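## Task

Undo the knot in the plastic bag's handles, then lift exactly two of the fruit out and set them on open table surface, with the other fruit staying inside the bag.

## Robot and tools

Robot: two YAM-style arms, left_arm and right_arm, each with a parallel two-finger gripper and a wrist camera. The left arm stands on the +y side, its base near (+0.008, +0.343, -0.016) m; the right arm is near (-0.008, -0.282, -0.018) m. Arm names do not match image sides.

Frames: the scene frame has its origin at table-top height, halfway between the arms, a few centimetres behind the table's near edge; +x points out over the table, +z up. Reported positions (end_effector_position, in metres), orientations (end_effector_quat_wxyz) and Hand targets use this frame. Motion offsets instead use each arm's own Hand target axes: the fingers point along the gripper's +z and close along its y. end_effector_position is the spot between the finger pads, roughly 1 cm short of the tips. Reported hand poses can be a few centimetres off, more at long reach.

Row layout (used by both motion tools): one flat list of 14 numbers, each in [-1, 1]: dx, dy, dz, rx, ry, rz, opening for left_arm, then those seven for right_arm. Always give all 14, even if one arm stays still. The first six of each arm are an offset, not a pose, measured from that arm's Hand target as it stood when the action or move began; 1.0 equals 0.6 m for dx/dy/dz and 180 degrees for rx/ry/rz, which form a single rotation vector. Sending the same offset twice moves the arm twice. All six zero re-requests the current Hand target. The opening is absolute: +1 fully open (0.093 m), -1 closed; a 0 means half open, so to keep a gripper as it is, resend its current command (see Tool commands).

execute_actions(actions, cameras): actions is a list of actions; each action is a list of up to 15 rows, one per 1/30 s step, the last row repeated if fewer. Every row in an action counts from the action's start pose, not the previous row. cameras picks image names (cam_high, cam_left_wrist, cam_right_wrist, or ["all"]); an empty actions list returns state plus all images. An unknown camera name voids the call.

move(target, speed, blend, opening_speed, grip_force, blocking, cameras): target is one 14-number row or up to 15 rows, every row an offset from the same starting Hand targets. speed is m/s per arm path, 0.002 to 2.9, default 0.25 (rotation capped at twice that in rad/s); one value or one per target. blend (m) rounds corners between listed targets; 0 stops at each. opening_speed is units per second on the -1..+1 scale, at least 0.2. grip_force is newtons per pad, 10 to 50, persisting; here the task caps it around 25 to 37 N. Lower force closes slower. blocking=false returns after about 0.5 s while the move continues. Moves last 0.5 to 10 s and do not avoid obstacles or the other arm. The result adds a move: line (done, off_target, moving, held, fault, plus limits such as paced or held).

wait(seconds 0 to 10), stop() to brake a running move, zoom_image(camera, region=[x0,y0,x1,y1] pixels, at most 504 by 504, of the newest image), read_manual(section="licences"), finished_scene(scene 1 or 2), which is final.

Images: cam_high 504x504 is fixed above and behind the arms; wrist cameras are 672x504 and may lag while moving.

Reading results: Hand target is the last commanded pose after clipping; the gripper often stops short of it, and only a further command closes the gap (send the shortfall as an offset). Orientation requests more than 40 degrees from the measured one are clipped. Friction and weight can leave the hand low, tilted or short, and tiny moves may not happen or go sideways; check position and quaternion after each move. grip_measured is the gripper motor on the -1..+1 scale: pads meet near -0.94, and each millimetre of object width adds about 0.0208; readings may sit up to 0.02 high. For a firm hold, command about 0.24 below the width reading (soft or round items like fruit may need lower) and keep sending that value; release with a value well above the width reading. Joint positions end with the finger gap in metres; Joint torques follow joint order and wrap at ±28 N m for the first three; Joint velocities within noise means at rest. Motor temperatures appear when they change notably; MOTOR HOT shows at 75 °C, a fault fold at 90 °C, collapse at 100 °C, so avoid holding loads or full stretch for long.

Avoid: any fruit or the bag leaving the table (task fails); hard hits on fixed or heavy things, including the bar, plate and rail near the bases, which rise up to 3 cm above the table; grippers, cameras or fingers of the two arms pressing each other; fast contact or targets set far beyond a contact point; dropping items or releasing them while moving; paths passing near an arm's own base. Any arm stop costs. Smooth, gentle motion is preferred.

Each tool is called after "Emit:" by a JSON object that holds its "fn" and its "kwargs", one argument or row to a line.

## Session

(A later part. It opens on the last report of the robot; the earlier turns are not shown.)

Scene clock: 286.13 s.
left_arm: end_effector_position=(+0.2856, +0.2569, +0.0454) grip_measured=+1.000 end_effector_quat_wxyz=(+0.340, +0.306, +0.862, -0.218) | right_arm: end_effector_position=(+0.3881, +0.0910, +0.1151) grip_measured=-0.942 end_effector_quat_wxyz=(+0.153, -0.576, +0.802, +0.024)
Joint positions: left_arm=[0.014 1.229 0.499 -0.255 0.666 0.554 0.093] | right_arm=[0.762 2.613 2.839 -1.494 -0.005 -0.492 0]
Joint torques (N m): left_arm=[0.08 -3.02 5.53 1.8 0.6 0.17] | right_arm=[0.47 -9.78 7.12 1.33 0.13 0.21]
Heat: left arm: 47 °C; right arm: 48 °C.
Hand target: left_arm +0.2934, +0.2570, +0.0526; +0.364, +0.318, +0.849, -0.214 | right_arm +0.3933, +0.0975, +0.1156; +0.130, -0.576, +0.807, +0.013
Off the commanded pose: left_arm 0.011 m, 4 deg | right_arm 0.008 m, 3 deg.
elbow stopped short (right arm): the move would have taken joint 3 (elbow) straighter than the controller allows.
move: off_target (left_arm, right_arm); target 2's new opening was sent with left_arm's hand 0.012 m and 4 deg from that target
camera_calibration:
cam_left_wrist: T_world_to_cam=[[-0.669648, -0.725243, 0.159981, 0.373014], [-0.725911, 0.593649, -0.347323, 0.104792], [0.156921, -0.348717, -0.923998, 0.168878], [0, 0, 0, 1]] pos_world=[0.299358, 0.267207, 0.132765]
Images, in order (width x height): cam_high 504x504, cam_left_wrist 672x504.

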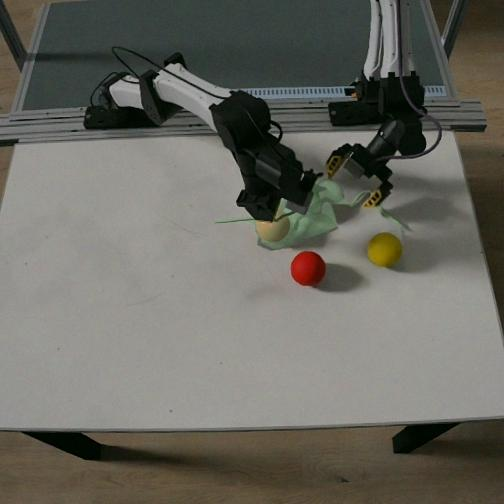

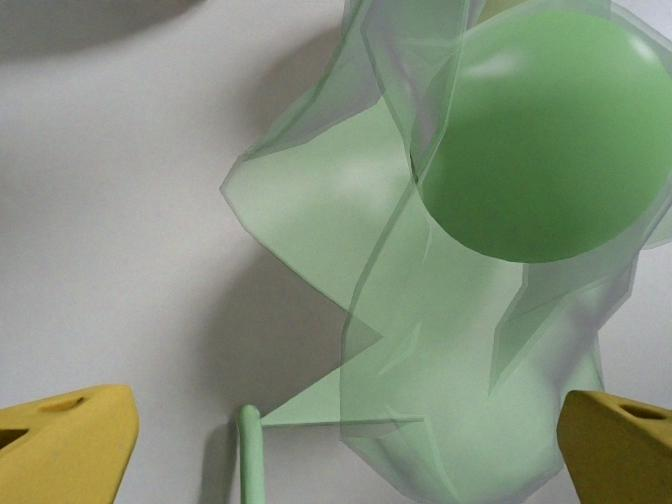

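Emit:
{"fn": "move", "kwargs": {
  "target": [
    [0,0,-0.12,0,0,0,1,0,0,0,0,0,0,-1],
    [0,0,-0.12,0,0,0,1,0.06,0.0,-0.12,0,0,0,-1]
  ],
  "speed": 0.1,
  "cameras": ["cam_high"]
}}

Emit:
{"fn": "move", "kwargs": {
  "target": [
    [0,0,0,0,0,0,1,-0.01,0.0,0.15,0,0,0,-1],
    [0,0,0,0,0,0,1,-0.01,0.0,0.15,0,0,0,0]
  ],
  "speed": 0.1,
  "cameras": ["cam_high","cam_right_wrist"]
}}

Scene clock: 289.37 s.
left_arm: end_effector_position=(+0.2559, +0.2990, +0.0862) grip_measured=+1.000 end_effector_quat_wxyz=(+0.353, +0.312, +0.856, -0.213) | right_arm: end_effector_position=(+0.3752, +0.0591, +0.1564) grip_measured=-0.942 end_effector_quat_wxyz=(+0.148, -0.570, +0.808, +0.021)
Joint positions: left_arm=[0.281 1.082 0.604 -0.691 0.801 0.872 0.093] | right_arm=[0.735 2.449 2.705 -1.535 -0.005 -0.502 0]
Joint torques (N m): left_arm=[0.18 -2.58 8.72 0.77 0.69 0.17] | right_arm=[-0.34 -14.05 4.27 0.74 0.02 0.01]
Heat: left arm: 47 °C; right arm: 48 °C.
Hand target: left_arm +0.2587, +0.2998, +0.0989; +0.364, +0.318, +0.849, -0.214 | right_arm +0.3684, +0.0519, +0.1770; +0.130, -0.576, +0.807, +0.013
Off the commanded pose: left_arm 0.013 m, 2 deg | right_arm 0.023 m, 2 deg.
elbow stopped short (right arm): the move would have taken joint 3 (elbow) straighter than the controller allows.
joint sent to its limit (right arm) — joint 4 (wrist pitch), lower limit. The joint targets are off in position and orientation.
move: off_target (left_arm, right_arm)
Images, in order (width x height): cam_high 504x504.

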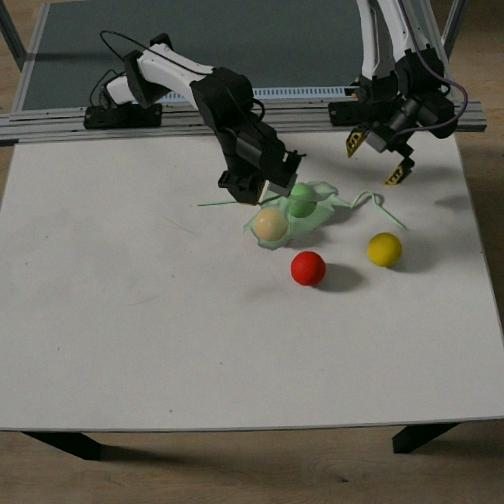

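Scene clock: 291.83 s.
left_arm: end_effector_position=(+0.2559, +0.2990, +0.0862) grip_measured=+1.000 end_effector_quat_wxyz=(+0.353, +0.312, +0.856, -0.213) | right_arm: end_effector_position=(+0.3863, +0.0692, +0.1044) grip_measured=-0.003 end_effector_quat_wxyz=(+0.136, -0.571, +0.810, +0.019)
Joint positions: left_arm=[0.281 1.082 0.604 -0.691 0.801 0.872 0.093] | right_arm=[0.735 2.449 2.489 -1.345 -0.005 -0.502 0.045]
Joint torques (N m): left_arm=[0.24 -2.66 8.65 0.72 0.69 0.12] | right_arm=[0.34 -8.76 4.68 1.18 0.04 0.09]
Heat: left arm: 48 °C; right arm: 48 °C.
Hand target: left_arm +0.2587, +0.2998, +0.0989; +0.364, +0.318, +0.849, -0.214 | right_arm +0.3878, +0.0728, +0.0915; +0.130, -0.576, +0.807, +0.013
Off the commanded pose: left_arm 0.013 m, 2 deg | right_arm 0.014 m, 1 deg.
move: off_target (left_arm, right_arm); target 2's new opening was sent with right_arm's hand 0.014 m and 1 deg from that target
camera_calibration:
cam_right_wrist: T_world_to_cam=[[0.934598, -0.336483, 0.115354, -0.351879], [-0.353271, -0.915921, 0.190497, 0.217555], [0.0415556, -0.218789, -0.974887, 0.188811], [0, 0, 0, 1]] pos_world=[0.397875, 0.122171, 0.183216]
Images, in order (width x height): cam_high 504x504, cam_right_wrist 672x504.

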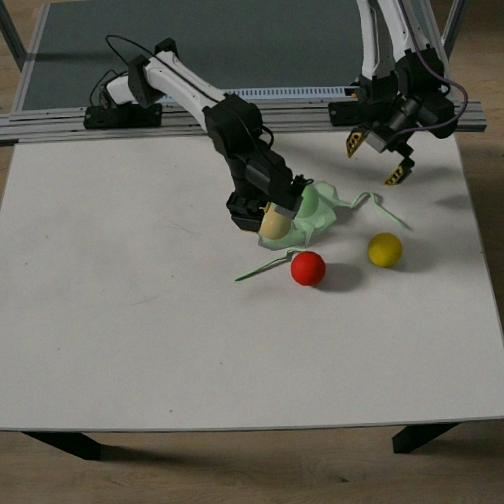

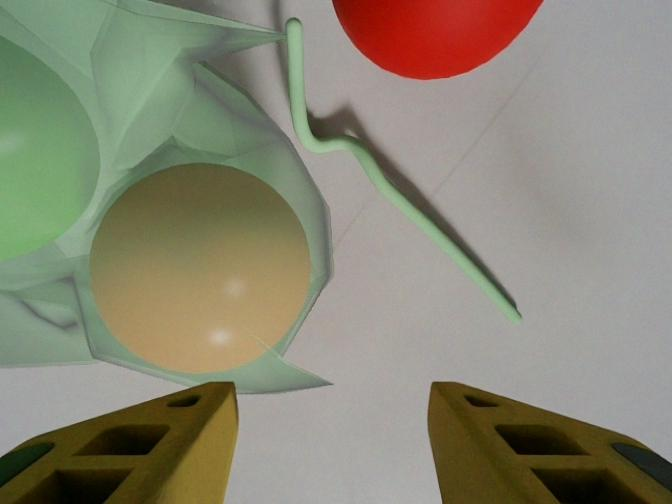

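Both fruits are out, two remain. Back the right arm off and check.

Emit:
{"fn": "move", "kwargs": {
  "target": [
    [0,0,-0.05,0,0,0,1,0,0.0,-0.13,0,0,0,0],
    [0,0,-0.05,0,0,0,1,0.3,0.0,-0.2,0,0,0,0]
  ],
  "speed": 0.12,
  "cameras": ["cam_high","cam_left_wrist"]
}}

Emit:
{"fn": "zoom_image", "kwargs": {
  "camera": "cam_high",
  "region": [220, 150, 420, 310]
}}

Scene clock: 295.50 s.
left_arm: end_effector_position=(+0.2417, +0.3171, +0.1052) grip_measured=+1.000 end_effector_quat_wxyz=(+0.351, +0.312, +0.856, -0.215) | right_arm: end_effector_position=(+0.3115, -0.1174, +0.1565) grip_measured=-0.003 end_effector_quat_wxyz=(+0.108, -0.572, +0.813, +0.008)
Joint positions: left_arm=[0.416 1.082 0.693 -0.925 0.845 1.064 0.093] | right_arm=[0.466 1.731 1.63 -1.266 -0.043 -0.763 0.045]
Joint torques (N m): left_arm=[0.03 -2.58 8.57 0.5 0.71 0.16] | right_arm=[-0.16 -8.83 4.83 1.06 -0.3 0.05]
Heat: left arm: 48 °C; right arm: 49 °C.
Hand target: left_arm +0.2443, +0.3177, +0.1182; +0.364, +0.318, +0.849, -0.214 | right_arm +0.3100, -0.1144, +0.1670; +0.130, -0.576, +0.807, +0.013
Off the commanded pose: left_arm 0.013 m, 2 deg | right_arm 0.011 m, 3 deg.
move: off_target (left_arm, right_arm)
camera_calibration:
cam_left_wrist: T_world_to_cam=[[-0.678808, -0.720341, 0.14258, 0.380252], [-0.712129, 0.5984, -0.367138, 0.0552197], [0.179145, -0.350751, -0.919174, 0.246731], [0, 0, 0, 1]] pos_world=[0.253241, 0.327409, 0.192846]
Images, in order (width x height): cam_high 504x504, cam_left_wrist 672x504.

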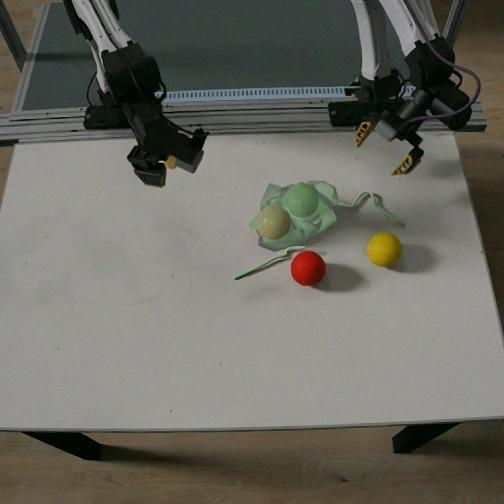

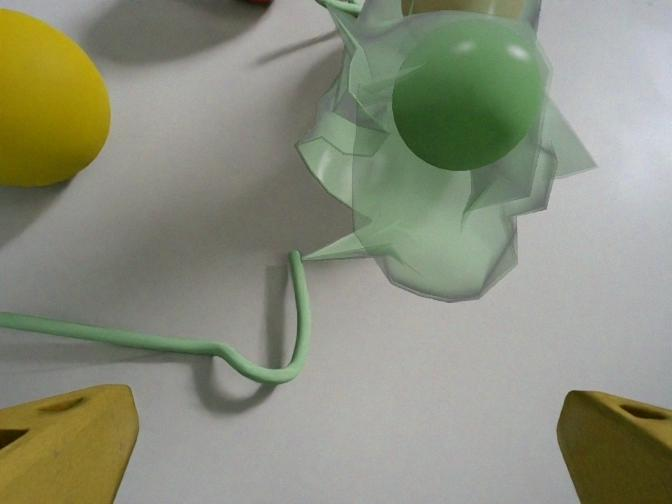

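Scaled by 2.520 from the camera's 504x504 image, which has a finer 720x720 frame.

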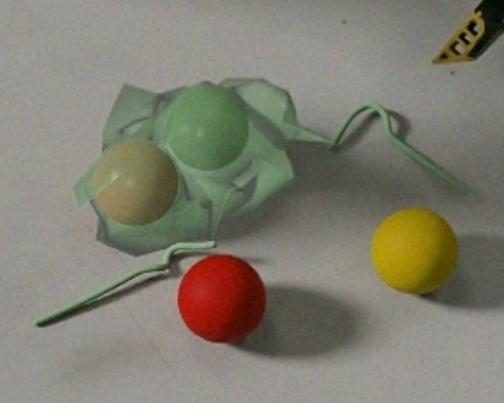

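Emit:
{"fn": "finished_scene", "kwargs": {
  "scene": 1
}}

The scene is finished: the task was done.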